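# Remove collar from hub shell, lay it recess-up

## Task

Pull the adjusting collar out of the hub shell and leave it lying flat on the bench with its recess facing upward, and put the hub shell down; anything already achieved must still hold when the scene ends.

## Robot and tools

Robot: two low-cost arms, left_arm and right_arm, each with a parallel two-finger gripper and a wrist camera. Calibrated bases in the scene frame: left_arm at (+0.008, +0.355, 0) m, quat_wxyz (+1.000, 0, 0, -0.025); right_arm at (-0.019, -0.258, 0) m, quat_wxyz (+1.000, 0, 0, +0.019). A two-camera stand sits behind the arms. Loose objects may occasionally get a brief shove from outside.

Frames: the scene frame has its origin at table-top height, midway between the nominal bases; +z up, +x out over the table, left_arm toward +y (arm names do not match image sides). Reported end_effector_position (m) and end_effector_quat_wxyz are in the scene frame and can be off by a few cm. Offsets you send are along each arm's own Hand target axes: gripper +z is where the fingers point, y is the opening direction. end_effector_position is the point between the pads, about 1 cm behind the fingertips.

Row layout (shared by execute_actions and move): 14 numbers in [-1, 1], always both arms: left_arm dx, dy, dz, rx, ry, rz, opening, then right_arm the same seven. The six pose numbers are an offset from that arm's Hand target as it stood when the action or move began, not a pose; scale 1.0 = 0.6 m or 180 degrees; rx, ry, rz form one rotation vector. All six at 0 re-commands the current Hand target. Opening is absolute: +1 fully open (0.094 m), -1 closed. Sending 0 as opening is a real command (half open), so repeat a gripper's present value to leave it alone.

execute_actions(actions, cameras): actions is a list of actions; each action is up to 15 rows, one per 1/30 s step, and a short list repeats its last row to fill 15. Every row counts from the action's start pose, and each new action starts from the new Hand target, so repeating an offset keeps moving. Images come only with an empty actions list or when cameras names them.

move(target, speed, blend, opening_speed, grip_force, blocking, cameras): straight-line gripper paths toward one row or a list of up to 15 rows; every row in a list is an offset from the same starting Hand targets. speed in m/s, 0.002 to 2.9 (default 0.25), one value or one per target; turn rate up to twice that in rad/s. blend in m rounds corners (0 = stop at each). opening_speed ≥ 0.2 per second on the opening scale; use it to close gently on fragile parts. grip_force 10 to 50 N per pad, one value or one per arm, persists; lower force closes slowly. blocking=false returns after about 0.5 s while the move continues. Paths run together, take at least 0.5 s, are cut at 10 s, and do not avoid obstacles or the other arm. Avoid paths passing near an arm's own base. The result adds a move: line: done, off_target, moving, held or fault, plus limits (paced = pose clipped, held = steps withheld).

wait(seconds 0 to 10, cameras) lets time pass; stop(cameras) brakes a running move; zoom_image(camera, region [x0,y0,x1,y1] px, at most 504x504) enlarges part of the latest image; read_manual(section) gives only licence text; finished_scene(scene=1) ends the scene irreversibly, and the goal must hold without the robot.

Cameras (896x504): cam_head_left, cam_head_right, cam_high, cam_low, cam_left_wrist, cam_right_wrist.

Reading results: Hand target is the last commanded pose after clipping; orientation commands are clipped to within 40 degrees of the measured one each step. Grippers often rest a few cm short from friction and weight; the next command re-requests it, then send the remaining gap as an offset. grip_measured uses the opening scale, reads up to 2.5 mm wide when empty, and under a full squeeze reads about 3 mm under the part's width; it keeps following your command, so it does not show contact. Squeeze jumps to the force limit about 0.06 below first touch (more for small or round parts). To release, command well above grip_measured. grip_effort_nm is motor effort (negative closing), not pad force. Joint torques include arm weight; numbers 1 to 3 wrap at ±28 N m. Joint velocities "within noise" means at rest. Tool commands shows current commands.

Avoid: dropping things or releasing moving parts; anything leaving the table fails the task. No hard hits on fixed or heavy objects, no big falls, no arm-to-arm contact or gripping the other arm's fingers, no strain on wrist camera cables. A blocked arm keeps pushing until moved away; command back past the gripper to end it. Holding loads, stretched reach, or pushing at unreachable poses heats motors: MOTOR HOT at 75 °C, fold-and-idle fault at 90 °C, collapse at 100 °C. Faster moves hit harder; pressing far past contact presses harder.

Each tool is called as a command line: name --argument value for each argument, lists and objects as JSON in quotes; but a table of rows of numbers goes row by row, as --pt "numbers of a row", without its own name.

## Session

execute_actions --actions '[]'

Scene clock: 0.00 s.
left_arm: end_effector_position=(+0.3965, +0.2849, +0.1218) grip_measured=+1.000 grip_effort_nm=n/a end_effector_quat_wxyz=(+0.606, +0.073, +0.787, -0.094) | right_arm: end_effector_position=(+0.3871, -0.2313, +0.1193) grip_measured=+1.000 grip_effort_nm=n/a end_effector_quat_wxyz=(+0.624, +0.011, +0.781, -0.009)
Joint positions: left_arm=[-0.081 1.477 0.339 0.886 0.112 -0.032 0.094] | right_arm=[0.095 1.574 0.365 0.984 0.158 0.036 0.094]
Joint velocities: within noise
Joint torques (N m): no reading
Motor temperatures (°C): left_arm=[27 24 26 27 25 25 26] | right_arm=[26 28 31 25 27 25 26]
Heat: left arm: 27 °C; right arm: 31 °C.
Hand target: left_arm +0.3987, +0.2831, +0.1295; +0.614, +0.076, +0.780, -0.092 | right_arm +0.3908, -0.2322, +0.1316; +0.638, +0.015, +0.770, -0.006
Tool commands: left_gripper/opening=+1.0 right_gripper/opening=+1.0

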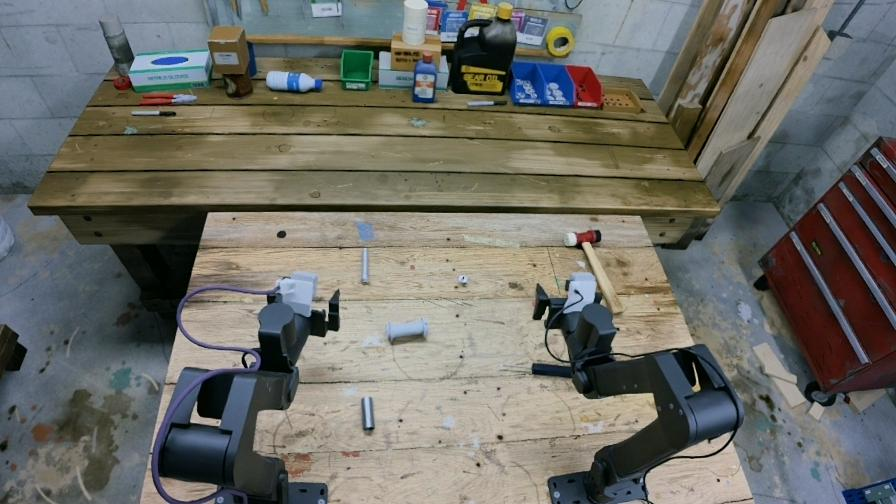

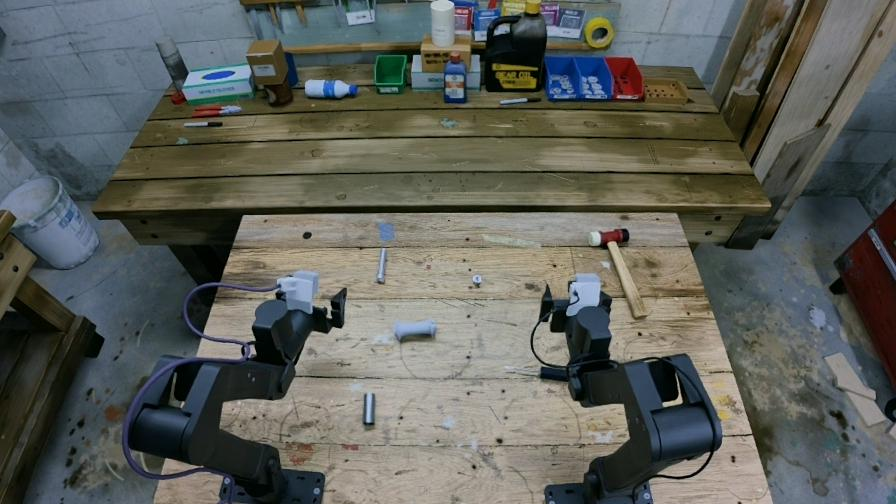

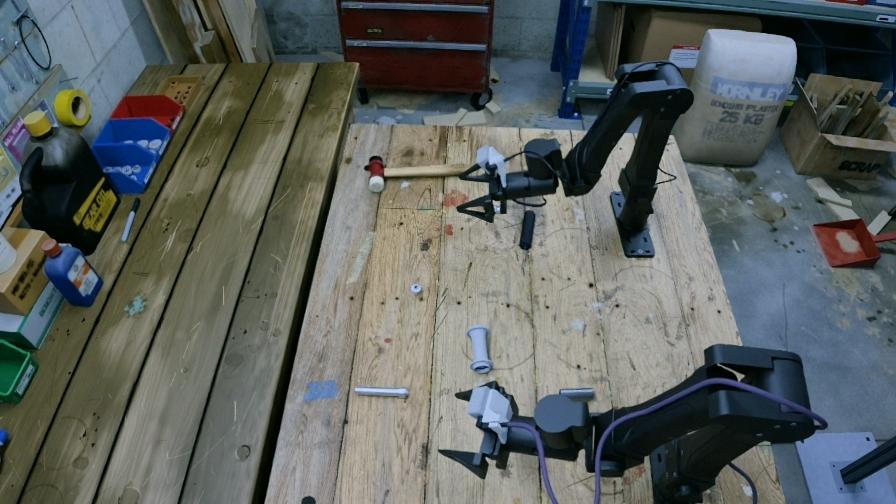

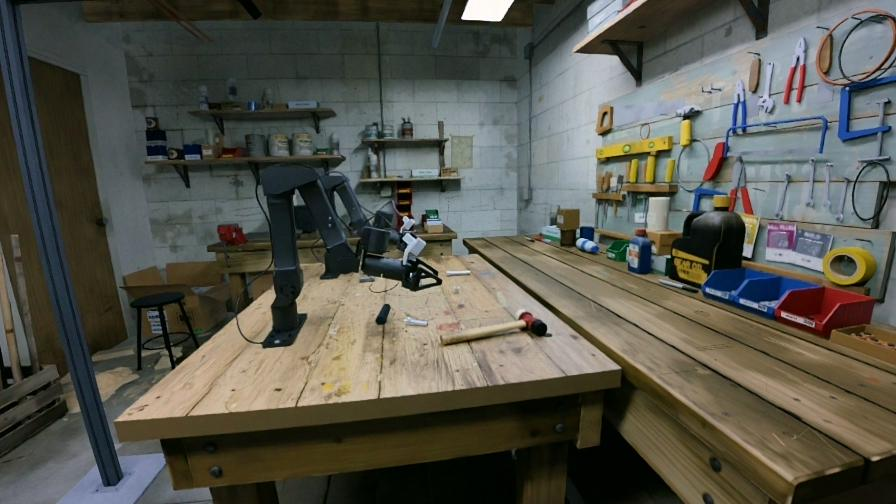

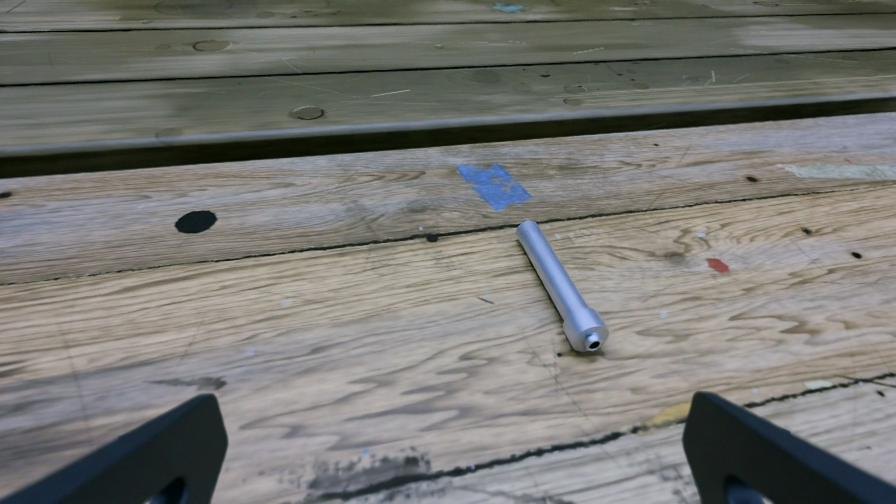

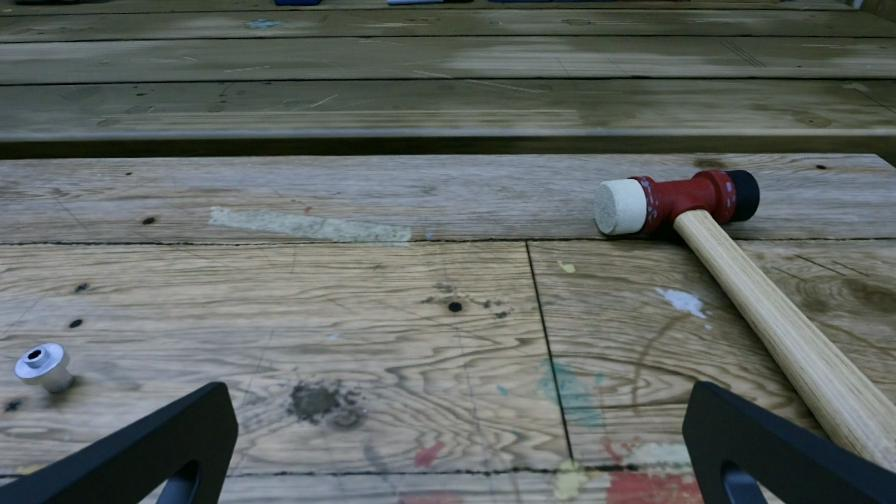

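zoom_image --camera "cam_head_left" --region '[330, 230, 510, 450]'

zoom_image --camera "cam_high" --region '[340, 270, 620, 420]'

zoom_image --camera "cam_high" --region '[450, 310, 510, 390]'

Scaled by 2.291 from the camera's 896x504 image, which has a finer 1280x720 frame.

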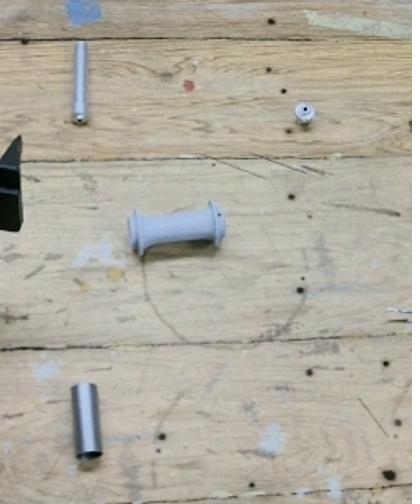

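Scaled by 1.800 from the camera's 896x504 image, which has a finer 1280x720 frame.

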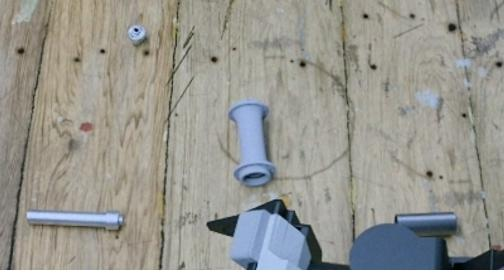

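Scaled by 6.300 from the camera's 896x504 image, which has a finer 1280x720 frame.

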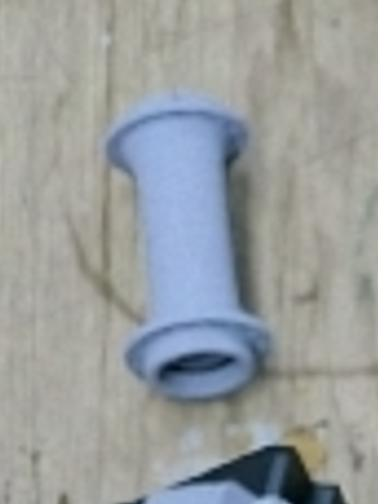

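move --target '[-0.073,0.008,-0.196,0.27,0,0.065,1,-0.07,0.233,-0.166,-0.327,0,-0.062,1]' --cameras '["cam_left_wrist","cam_right_wrist","cam_head_left"]'

Scene clock: 6.87 s.
left_arm: end_effector_position=(+0.2946, +0.3148, +0.1914) grip_measured=+1.000 grip_effort_nm=0.00 end_effector_quat_wxyz=(+0.530, +0.388, +0.670, -0.347) | right_arm: end_effector_position=(+0.3028, -0.0931, +0.1806) grip_measured=+1.000 grip_effort_nm=-0.01 end_effector_quat_wxyz=(+0.555, -0.358, +0.682, +0.313)
Joint positions: left_arm=[0.562 1.56 0.968 -1.204 1.366 1.746 0.094] | right_arm=[0.029 1.29 0.478 0.503 -0.907 -0.217 0.094]
Joint torques (N m): left_arm=[-0.1 -4.21 9.1 -0.15 0.62 0.14] | right_arm=[0.46 -4.38 8.38 1.22 -0.23 -0.13]
Heat: left arm: 28 °C; right arm: 32 °C.
Hand target: left_arm +0.2992, +0.3155, +0.1988; +0.534, +0.399, +0.662, -0.344 | right_arm +0.3051, -0.0903, +0.1929; +0.560, -0.371, +0.671, +0.314
Off the commanded pose: left_arm 0.009 m, 2 deg | right_arm 0.013 m, 2 deg.
move: off_target (right_arm)
Images, in order (width x height): cam_head_left 896x504, cam_left_wrist 896x504, cam_right_wrist 896x504.

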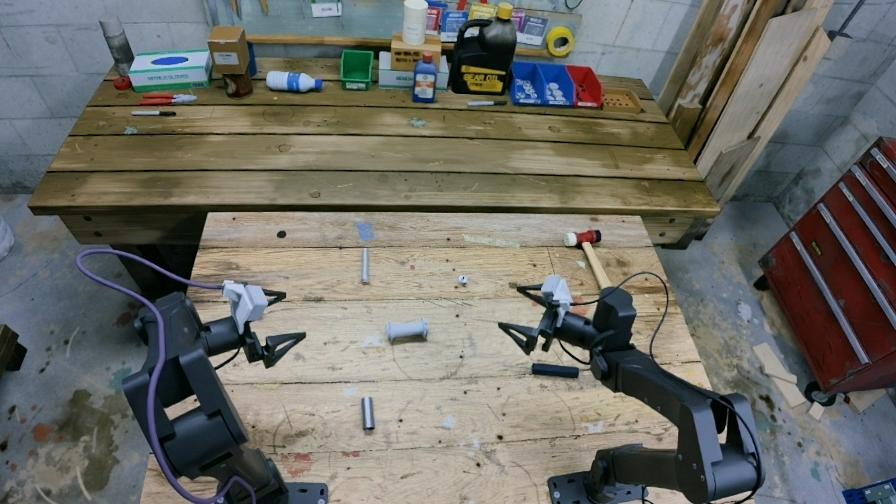

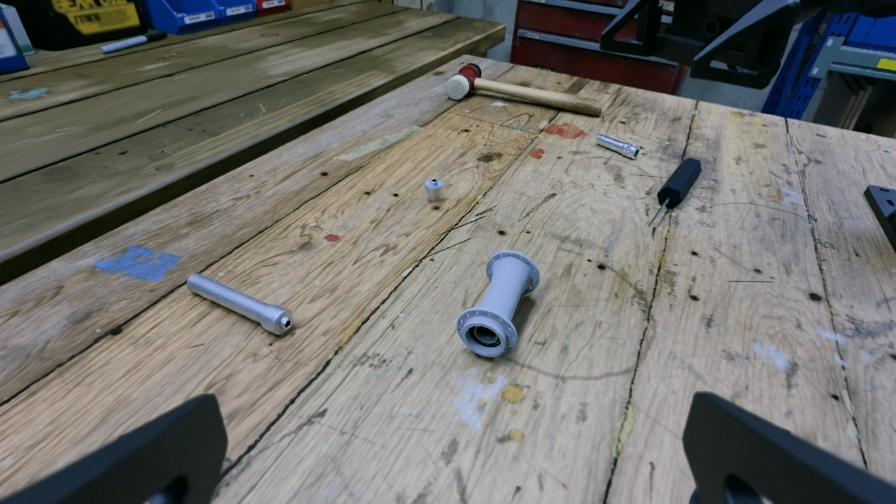

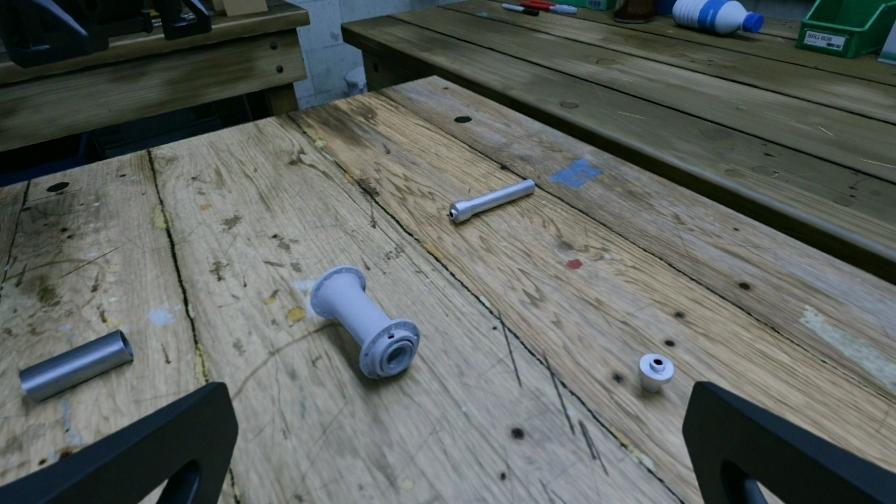

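zoom_image --camera "cam_left_wrist" --region '[440, 235, 560, 370]'

zoom_image --camera "cam_right_wrist" --region '[300, 250, 440, 390]'

zoom_image --camera "cam_right_wrist" --region '[620, 330, 700, 410]'

Scaled by 3.733 from the camera's 896x504 image, which has a finer 1280x720 frame.

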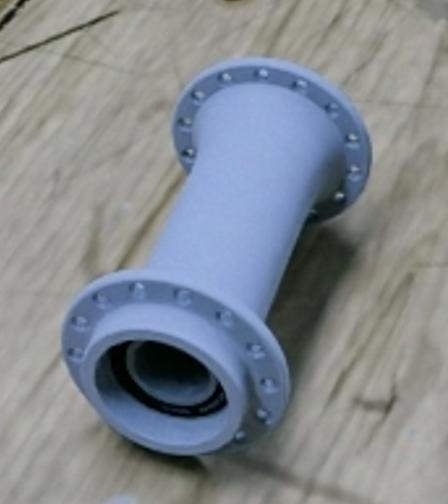

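Scaled by 3.600 from the camera's 896x504 image, which has a finer 1280x720 frame.

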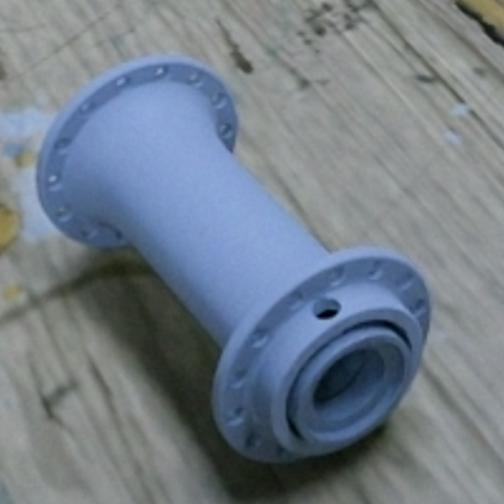

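Scaled by 6.300 from the camera's 896x504 image, which has a finer 1280x720 frame.

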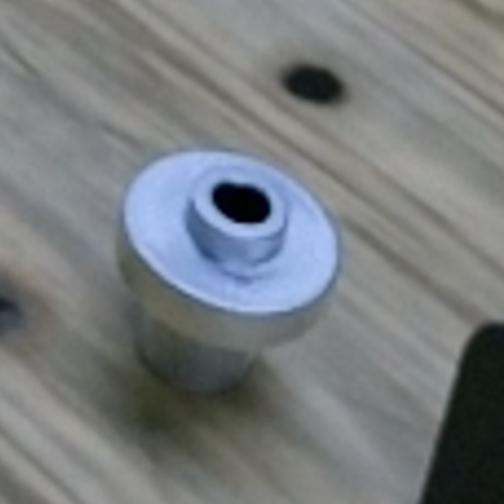

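move --target '[0.048,-0.082,0.365,0.076,0.434,0.108,1,0,0,-0.15,0,0,0,1]' --cameras '["cam_left_wrist","cam_high","cam_head_left"]'

Scene clock: 14.73 s.
left_arm: end_effector_position=(+0.3445, +0.1089, +0.1286) grip_measured=+1.000 grip_effort_nm=0.00 end_effector_quat_wxyz=(+0.002, +0.679, +0.734, +0.001) | right_arm: end_effector_position=(+0.2598, -0.1669, +0.1916) grip_measured=+1.000 grip_effort_nm=-0.01 end_effector_quat_wxyz=(+0.549, -0.354, +0.688, +0.314)
Joint positions: left_arm=[-0.585 2.163 2.087 -1.492 -0.001 0.858 0.094] | right_arm=[-0.347 1.085 0.515 -0.086 -1.238 -0.585 0.094]
Joint torques (N m): left_arm=[0.06 -8.85 9.87 0.16 -0.02 -0.12] | right_arm=[-0.62 -3.6 8.59 0.89 -0.5 -0.15]
Heat: left arm: 28 °C; right arm: 33 °C.
Hand target: left_arm +0.3467, +0.1054, +0.1296; +0.000, +0.678, +0.735, +0.000 | right_arm +0.2584, -0.1656, +0.2088; +0.560, -0.371, +0.671, +0.314
Off the commanded pose: left_arm 0.004 m, 0 deg | right_arm 0.017 m, 3 deg.
move: off_target (right_arm)
Images, in order (width x height): cam_head_left 896x504, cam_high 896x504, cam_left_wrist 896x504.

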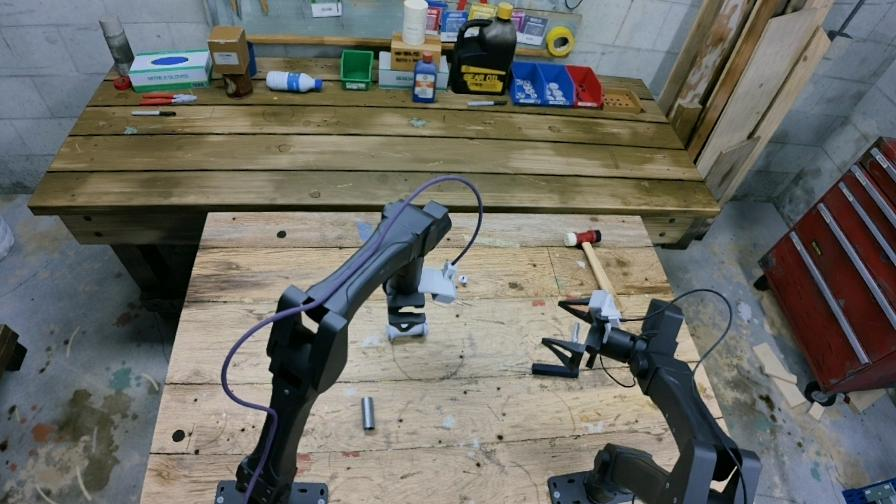

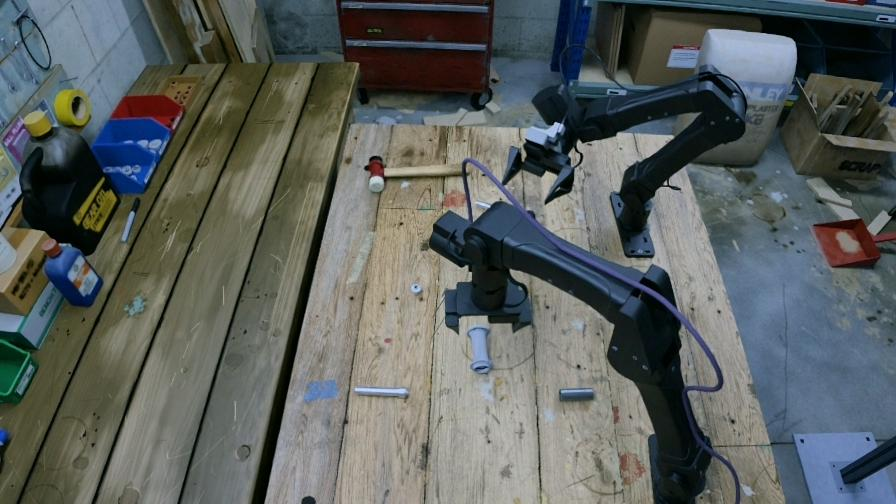

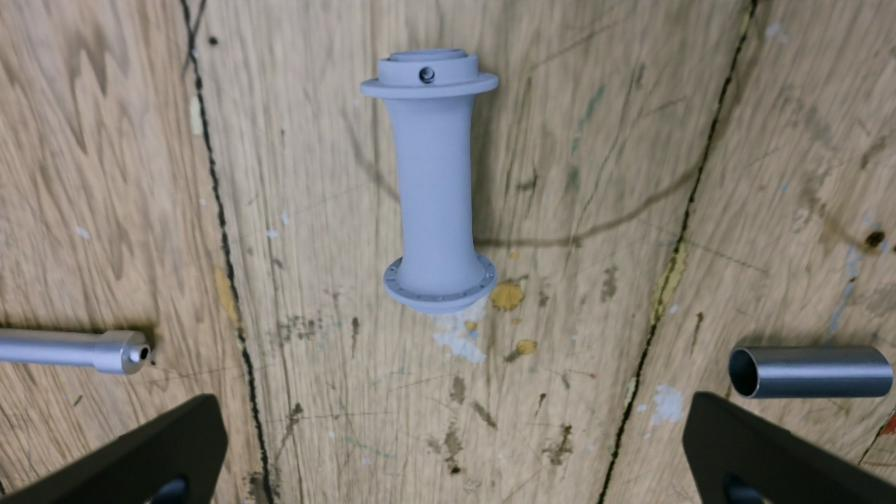

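move --pt "-0.006 0.009 0.177 0 0 0 1 0 0 0 0 0 0 1" --pt "-0.006 0.009 0.177 0 0 0 -0.65 0 0 0 0 0 0 1" --opening_speed 1.5 --cameras '["cam_left_wrist"]'

zoom_image --camera "cam_left_wrist" --region '[330, 20, 560, 200]'

Scene clock: 19.00 s.
left_arm: end_effector_position=(+0.3509, +0.1046, +0.0308) grip_measured=-0.467 grip_effort_nm=-1.03 end_effector_quat_wxyz=(-0.002, +0.679, +0.734, +0.001) | right_arm: end_effector_position=(+0.2597, -0.1669, +0.1915) grip_measured=+1.000 grip_effort_nm=-0.01 end_effector_quat_wxyz=(+0.549, -0.355, +0.688, +0.314)
Joint positions: left_arm=[-0.585 2.213 1.779 -1.141 -0.003 0.858 0.025] | right_arm=[-0.347 1.085 0.515 -0.088 -1.238 -0.587 0.094]
Joint torques (N m): left_arm=[0.23 -10 5.76 0.62 0 -0.1] | right_arm=[-0.64 -3.62 8.62 0.89 -0.5 -0.15]
Heat: left arm: 28 °C; right arm: 34 °C.
Hand target: left_arm +0.3524, +0.1022, +0.0234; +0.000, +0.678, +0.735, +0.000 | right_arm +0.2584, -0.1656, +0.2088; +0.560, -0.371, +0.671, +0.314
Off the commanded pose: left_arm 0.008 m, 0 deg | right_arm 0.017 m, 3 deg.
move: off_target (right_arm)
Images, in order (width x height): cam_left_wrist 896x504.

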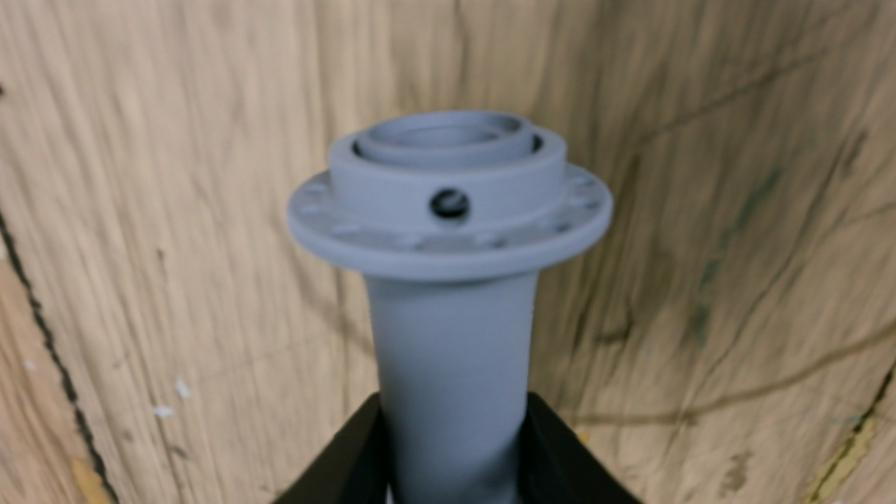

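Scaled by 2.191 from the camera's 896x504 image, which has a finer 1280x720 frame.

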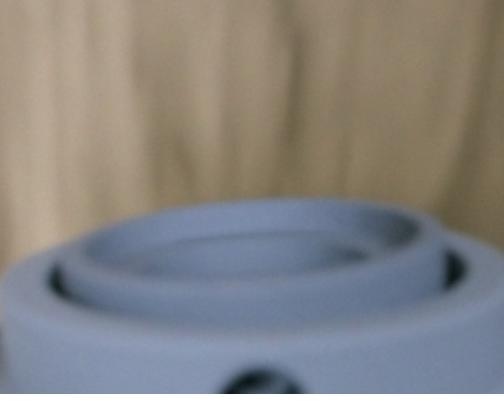

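move --pt "0 0 -0.16 0 0 0 -0.65 0 0 0 0 0 0 1" --pt "-0.137 0 -0.245 0 -0.5 0 -0.65 0 0 0 0 0 0 1" --blend '[0.03,0]' --cameras '["cam_left_wrist","cam_right_wrist","cam_high"]'

Scene clock: 27.00 s.
left_arm: end_effector_position=(+0.3621, +0.0216, +0.1705) grip_measured=-0.467 grip_effort_nm=-1.03 end_effector_quat_wxyz=(+0.508, +0.476, +0.534, -0.480) | right_arm: end_effector_position=(+0.2597, -0.1669, +0.1915) grip_measured=+1.000 grip_effort_nm=-0.01 end_effector_quat_wxyz=(+0.549, -0.355, +0.688, +0.314)
Joint positions: left_arm=[-0.38 1.988 0.942 0.999 1.056 0.011 0.025] | right_arm=[-0.347 1.085 0.515 -0.088 -1.238 -0.587 0.094]
Joint torques (N m): left_arm=[-0.64 -7.73 5.04 2.62 0.02 -0.1] | right_arm=[-0.62 -3.6 8.64 0.89 -0.5 -0.15]
Heat: left arm: 28 °C; right arm: 35 °C.
Hand target: left_arm +0.3590, +0.0203, +0.1704; +0.520, +0.479, +0.520, -0.479 | right_arm +0.2584, -0.1656, +0.2088; +0.560, -0.371, +0.671, +0.314
Off the commanded pose: left_arm 0.003 m, 2 deg | right_arm 0.017 m, 3 deg.
move: off_target (right_arm)
Images, in order (width x height): cam_high 896x504, cam_left_wrist 896x504, cam_right_wrist 896x504.

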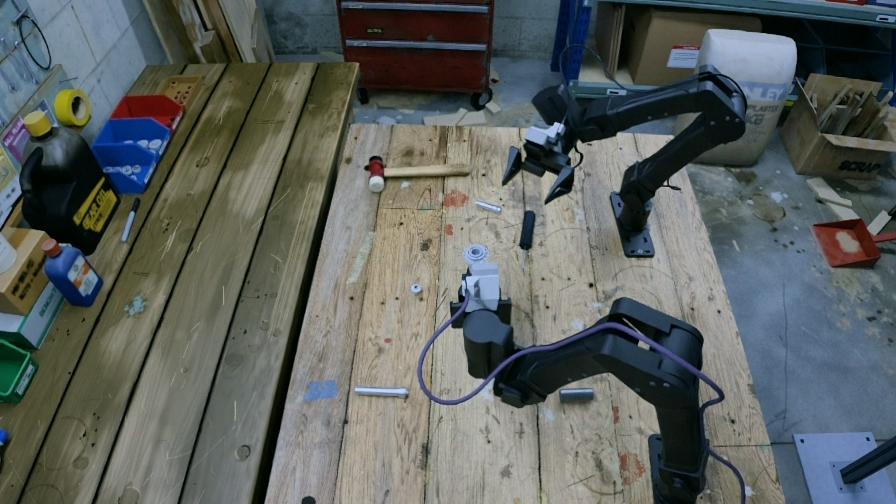

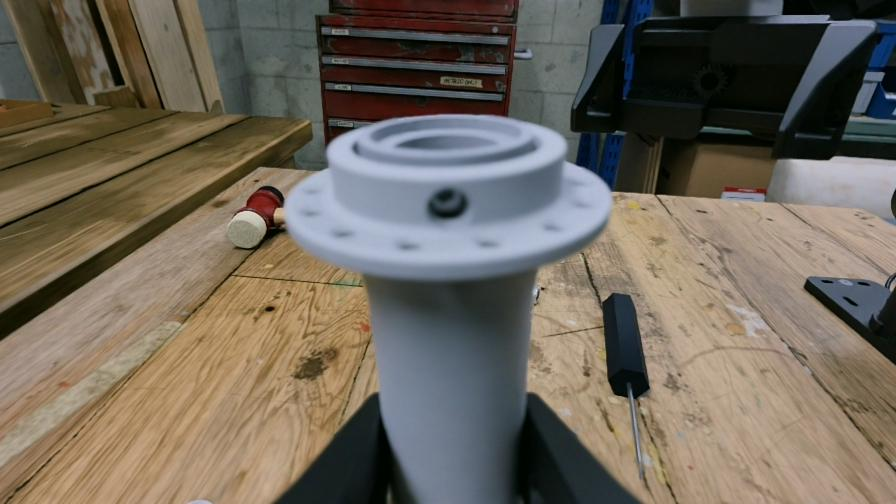

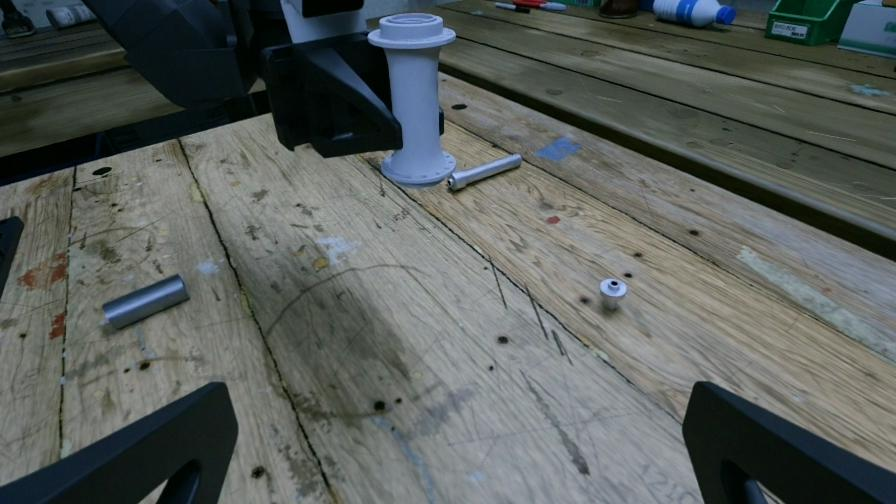

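move --target '[0,0,0.133,0,0,0,-0.65,-0.158,-0.113,0.016,0.149,0.426,0.175,-0.15]'

Scene clock: 33.57 s.
left_arm: end_effector_position=(+0.3577, -0.0535, +0.1635) grip_measured=-0.467 grip_effort_nm=-1.03 end_effector_quat_wxyz=(+0.513, +0.480, +0.526, -0.480) | right_arm: end_effector_position=(+0.3330, -0.1799, +0.2925) grip_measured=-0.147 grip_effort_nm=-0.15 end_effector_quat_wxyz=(+0.196, -0.175, +0.965, +0.007)
Joint positions: left_arm=[-0.552 2.113 1.093 0.999 0.892 0.004 0.025] | right_arm=[0.178 1.71 2.077 -1.542 0 -0.143 0.04]
Joint torques (N m): left_arm=[-0.5 -8.76 10.14 1.9 -0.05 -0.11] | right_arm=[0.47 -6.87 7.25 0.59 0.08 0.09]
Heat: left arm: 30 °C; right arm: 35 °C.
Hand target: left_arm +0.3654, -0.0593, +0.1704; +0.520, +0.479, +0.520, -0.479 | right_arm +0.3303, -0.1794, +0.3001; -0.001, -0.173, +0.985, -0.001
Off the commanded pose: left_arm 0.012 m, 1 deg | right_arm 0.008 m, 23 deg.
joint sent to its limit (right arm) — joint 4 (wrist pitch), lower limit. The joint targets are off in position and orientation.
move: off_target (left_arm, right_arm)

move --pt "0.15 0 0 0 0 0 -0.65 0 0 0.1 0 0 0.556 -0.15" --pt "0.15 0 0 0 0 0 -0.65 -0.115 0.18 0.2 0 0 0.556 -0.15" --cameras '["cam_left_wrist","cam_right_wrist","cam_head_left","cam_high"]'

Scene clock: 41.37 s.
left_arm: end_effector_position=(+0.3585, -0.0540, +0.0652) grip_measured=-0.467 grip_effort_nm=-1.03 end_effector_quat_wxyz=(+0.486, +0.476, +0.551, -0.484) | right_arm: end_effector_position=(+0.3555, -0.0518, +0.1691) grip_measured=-0.147 grip_effort_nm=-0.15 end_effector_quat_wxyz=(+0.018, +0.634, +0.772, +0.045)
Joint positions: left_arm=[-0.552 2.379 1.093 1.189 0.892 0.004 0.025] | right_arm=[0.463 2.145 2.219 -1.548 0 1.876 0.04]
Joint torques (N m): left_arm=[-0.5 -9.4 7.87 2.83 0.01 -0.06] | right_arm=[-0.27 -11.89 7.47 0.09 0.01 0.09]
Motor temperatures (°C): left_arm=[27 28 29 32 25 25 27] | right_arm=[26 29 35 27 28 25 26]
Heat: left arm: 32 °C; right arm: 35 °C.
Hand target: left_arm +0.3654, -0.0593, +0.0804; +0.520, +0.479, +0.520, -0.479 | right_arm +0.3581, -0.0546, +0.1797; +0.000, +0.644, +0.765, -0.002
Off the commanded pose: left_arm 0.018 m, 5 deg | right_arm 0.011 m, 6 deg.
joint sent to its limit (right arm) — joint 4 (wrist pitch), lower limit. The joint targets are off in position and orientation.
move: off_target (left_arm, right_arm)
Images, in order (width x height): cam_head_left 896x504, cam_high 896x504, cam_left_wrist 896x504, cam_right_wrist 896x504.

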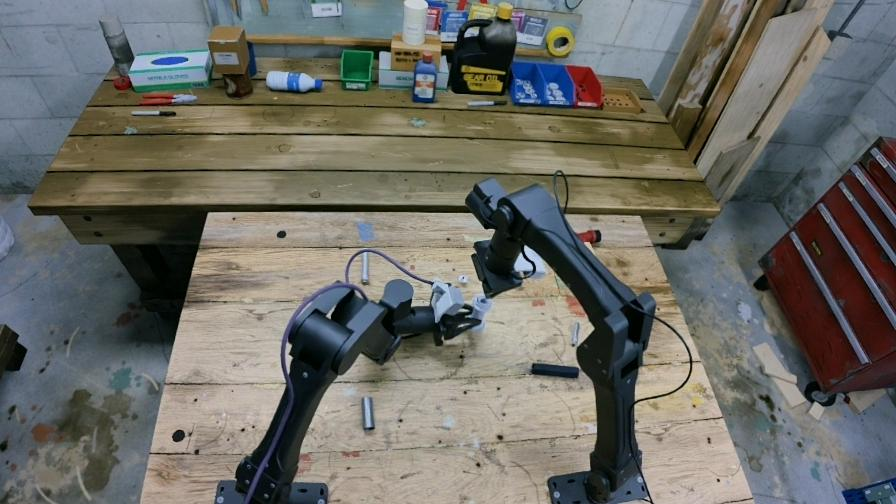

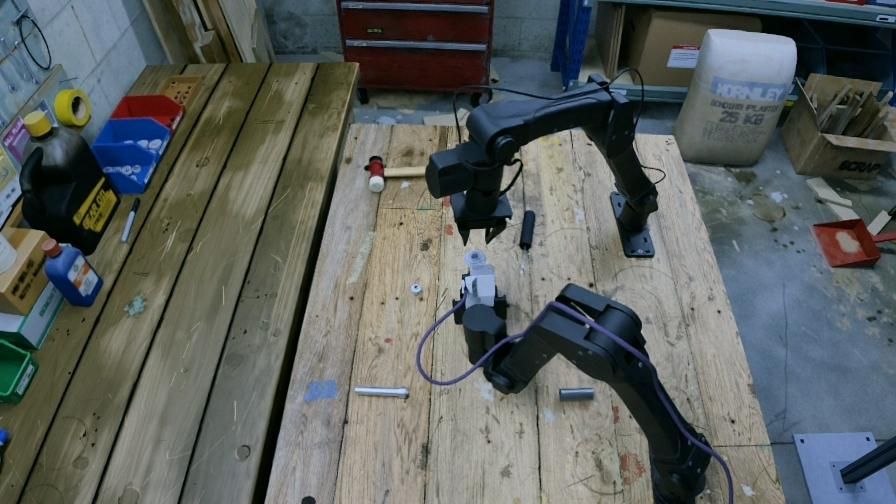

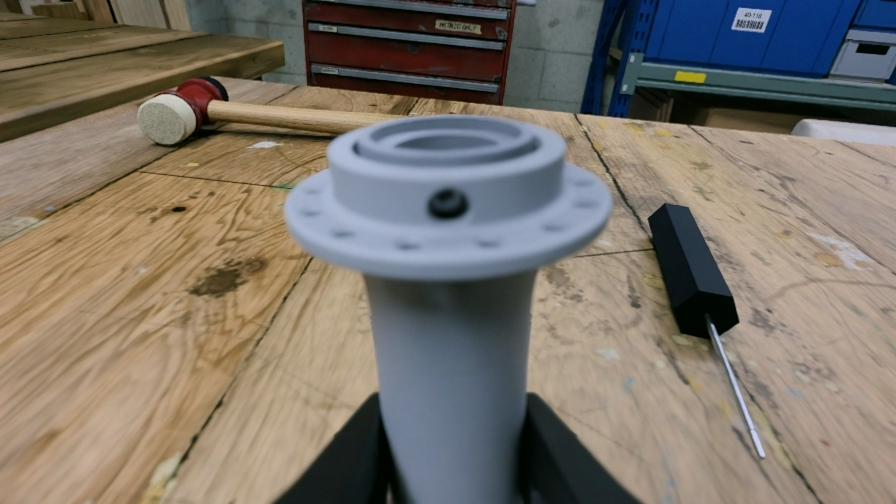

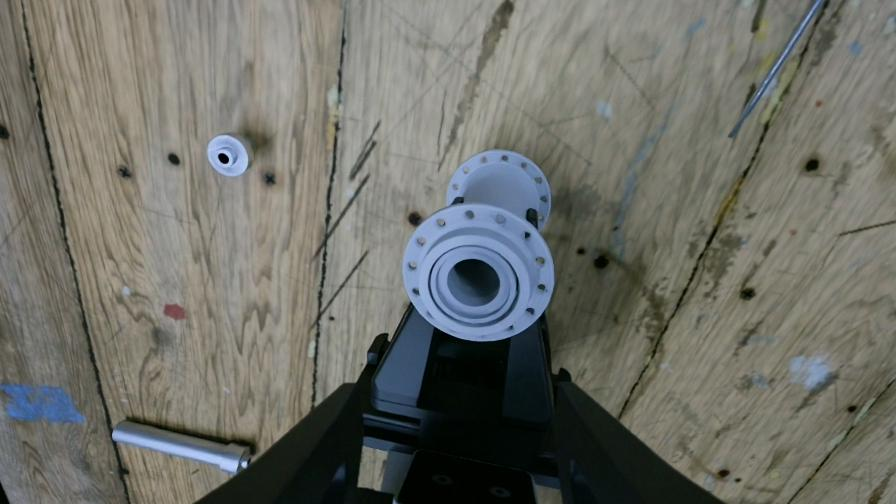

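move --target '[0,0,0,0,0,0,-0.65,-0.012,-0.003,0.057,0,0,0,-0.15]' --cameras '["cam_left_wrist","cam_right_wrist"]'

zoom_image --camera "cam_right_wrist" --region '[360, 200, 580, 430]'

Scene clock: 45.13 s.
left_arm: end_effector_position=(+0.3585, -0.0540, +0.0652) grip_measured=-0.467 grip_effort_nm=-1.03 end_effector_quat_wxyz=(+0.486, +0.476, +0.551, -0.484) | right_arm: end_effector_position=(+0.3598, -0.0552, +0.1459) grip_measured=-0.147 grip_effort_nm=-0.15 end_effector_quat_wxyz=(+0.007, +0.639, +0.769, +0.019)
Joint positions: left_arm=[-0.552 2.379 1.093 1.189 0.892 0.004 0.025] | right_arm=[0.451 2.201 2.219 -1.548 -0.002 1.876 0.04]
Joint torques (N m): left_arm=[-0.5 -9.4 7.87 2.83 0.01 -0.06] | right_arm=[-0.55 -12.05 4.82 -0.02 0.01 -0.05]
Heat: left arm: 33 °C; right arm: 35 °C.
Hand target: left_arm +0.3654, -0.0593, +0.0804; +0.520, +0.479, +0.520, -0.479 | right_arm +0.3575, -0.0621, +0.1455; +0.000, +0.644, +0.765, -0.002
Off the commanded pose: left_arm 0.018 m, 5 deg | right_arm 0.007 m, 3 deg.
joint sent to its limit (right arm) — joint 4 (wrist pitch), lower limit. The joint targets are off in position, not in orientation.
move: off_target (left_arm, right_arm)
Images, in order (width x height): cam_left_wrist 896x504, cam_right_wrist 896x504.

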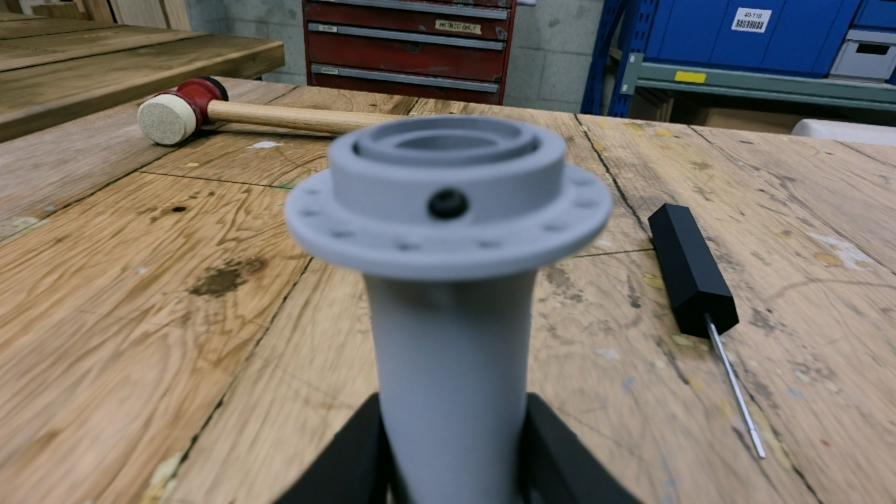

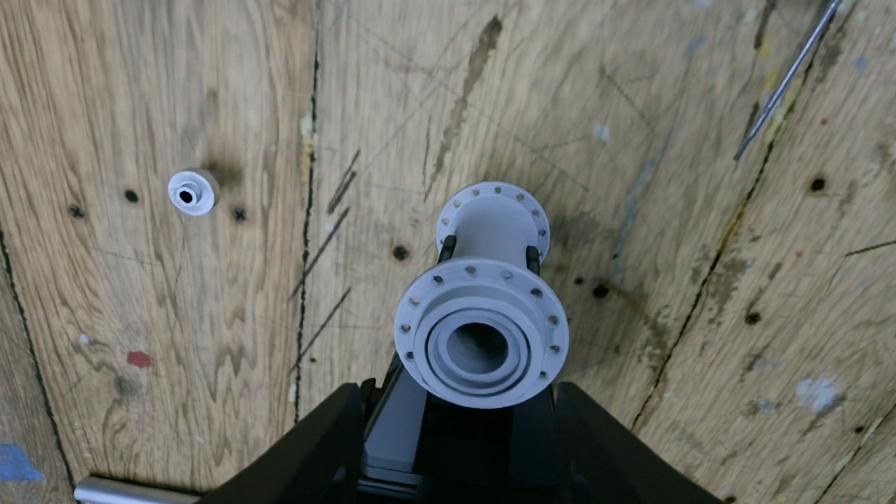

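Scaled by 2.191 from the camera's 896x504 image, which has a finer 1280x720 frame.

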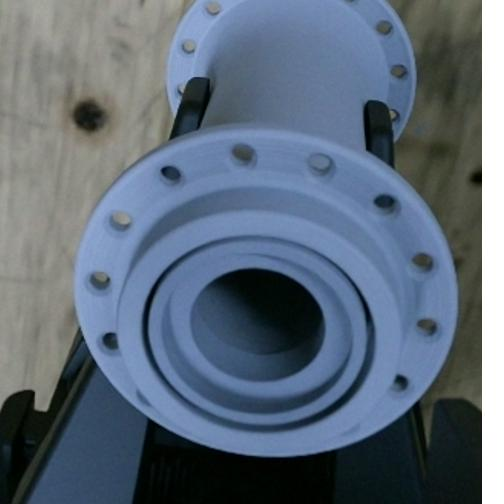

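move --target '[0,0,0,0,0,0,-0.65,0.005,-0.009,0.03,0,0,0,-0.15]' --cameras '["cam_left_wrist","cam_right_wrist"]'

Scene clock: 46.97 s.
left_arm: end_effector_position=(+0.3585, -0.0538, +0.0629) grip_measured=-0.467 grip_effort_nm=-1.03 end_effector_quat_wxyz=(+0.485, +0.475, +0.553, -0.483) | right_arm: end_effector_position=(+0.3497, -0.0606, +0.1242) grip_measured=-0.147 grip_effort_nm=-0.15 end_effector_quat_wxyz=(-0.005, +0.639, +0.769, -0.011)
Joint positions: left_arm=[-0.552 2.383 1.093 1.189 0.89 0.004 0.025] | right_arm=[0.451 2.201 2.132 -1.525 -0.002 1.876 0.04]
Joint torques (N m): left_arm=[-0.47 -9.78 7.82 2.84 0.03 -0.06] | right_arm=[0.23 -13.3 4.4 0.23 0.02 0.06]
Heat: left arm: 33 °C; right arm: 34 °C.
Hand target: left_arm +0.3654, -0.0593, +0.0804; +0.520, +0.479, +0.520, -0.479 | right_arm +0.3516, -0.0601, +0.1275; +0.000, +0.644, +0.765, -0.002
Off the commanded pose: left_arm 0.020 m, 6 deg | right_arm 0.004 m, 1 deg.
move: off_target (left_arm)
Images, in order (width x height): cam_left_wrist 896x504, cam_right_wrist 896x504.

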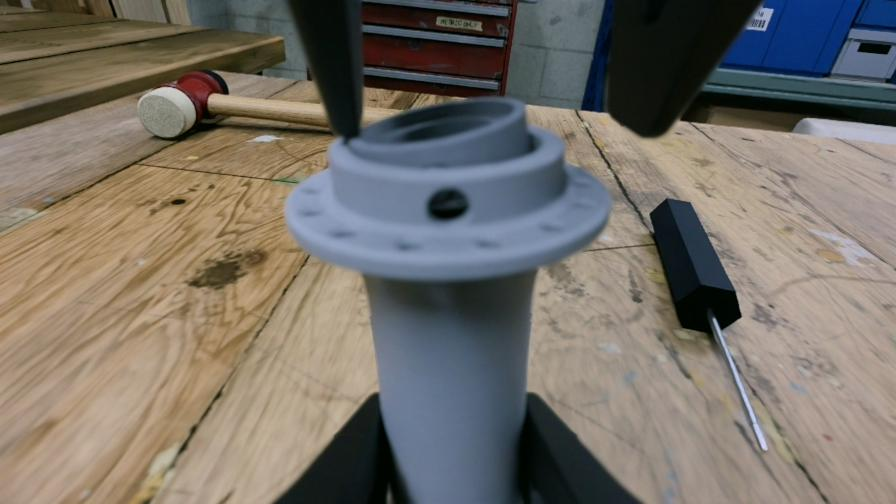

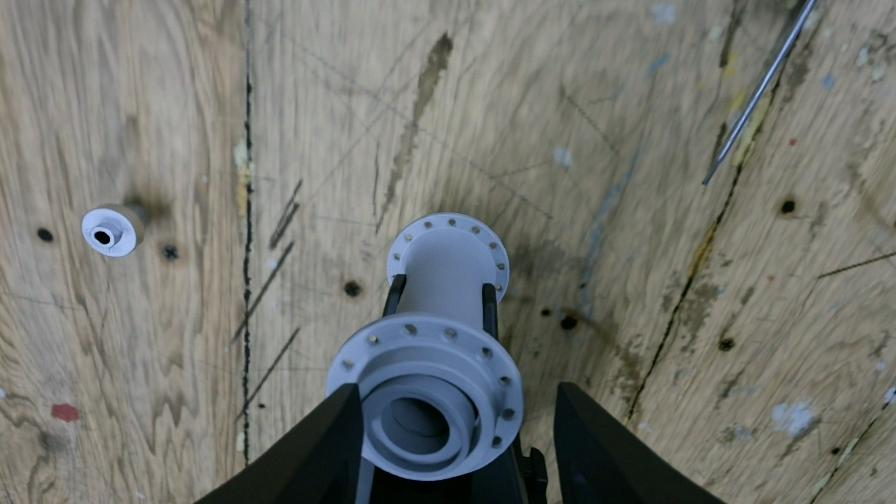

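move --pt "0 0 0 0 0 0 -0.65 0 0 -0.022 0 0 0 -0.15" --pt "0 0 0 0 0 0 -0.65 0 0.015 -0.022 0 0 0 -0.15" --speed 0.1 --cameras '["cam_left_wrist","cam_right_wrist"]'

Scene clock: 48.97 s.
left_arm: end_effector_position=(+0.3585, -0.0538, +0.0629) grip_measured=-0.467 grip_effort_nm=-1.03 end_effector_quat_wxyz=(+0.485, +0.475, +0.553, -0.483) | right_arm: end_effector_position=(+0.3566, -0.0561, +0.1348) grip_measured=-0.147 grip_effort_nm=-0.15 end_effector_quat_wxyz=(+0.000, +0.638, +0.770, +0.003)
Joint positions: left_arm=[-0.552 2.383 1.093 1.189 0.89 0.004 0.025] | right_arm=[0.452 2.218 2.202 -1.55 -0.002 1.876 0.04]
Joint torques (N m): left_arm=[-0.47 -9.77 7.82 2.83 0.02 -0.06] | right_arm=[-0.25 -11.52 7.51 -0.09 0.01 0]
Heat: left arm: 33 °C; right arm: 34 °C.
Hand target: left_arm +0.3654, -0.0593, +0.0804; +0.520, +0.479, +0.520, -0.479 | right_arm +0.3605, -0.0585, +0.1407; +0.000, +0.644, +0.765, -0.002
Off the commanded pose: left_arm 0.020 m, 6 deg | right_arm 0.007 m, 1 deg.
joint sent to its limit (right arm) — joint 4 (wrist pitch), lower limit. The joint targets are off in position, not in orientation.
move: off_target (left_arm)
Images, in order (width x height): cam_left_wrist 896x504, cam_right_wrist 896x504.

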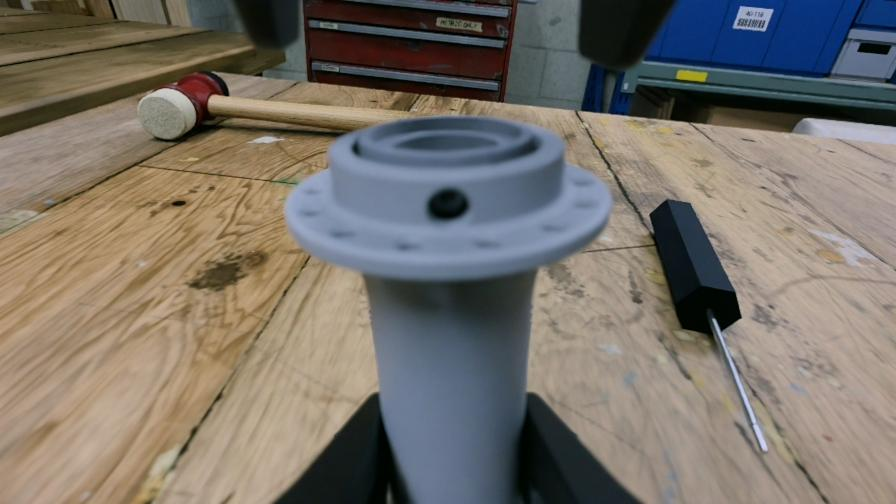

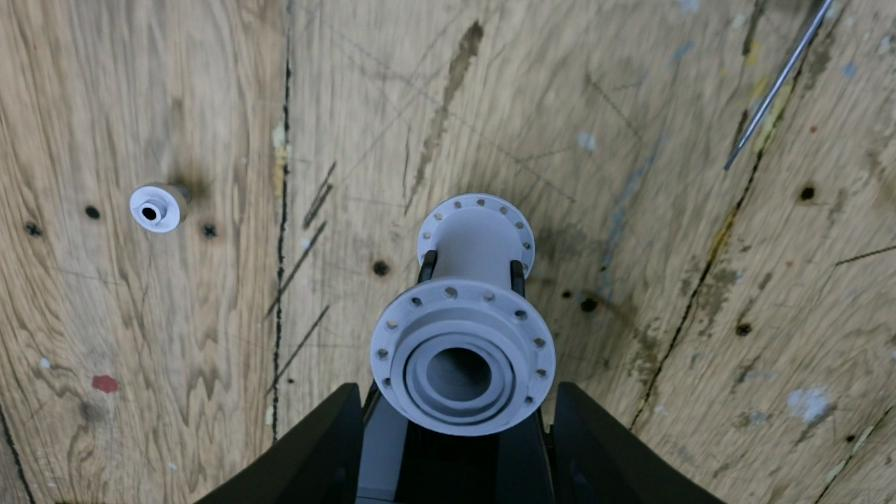

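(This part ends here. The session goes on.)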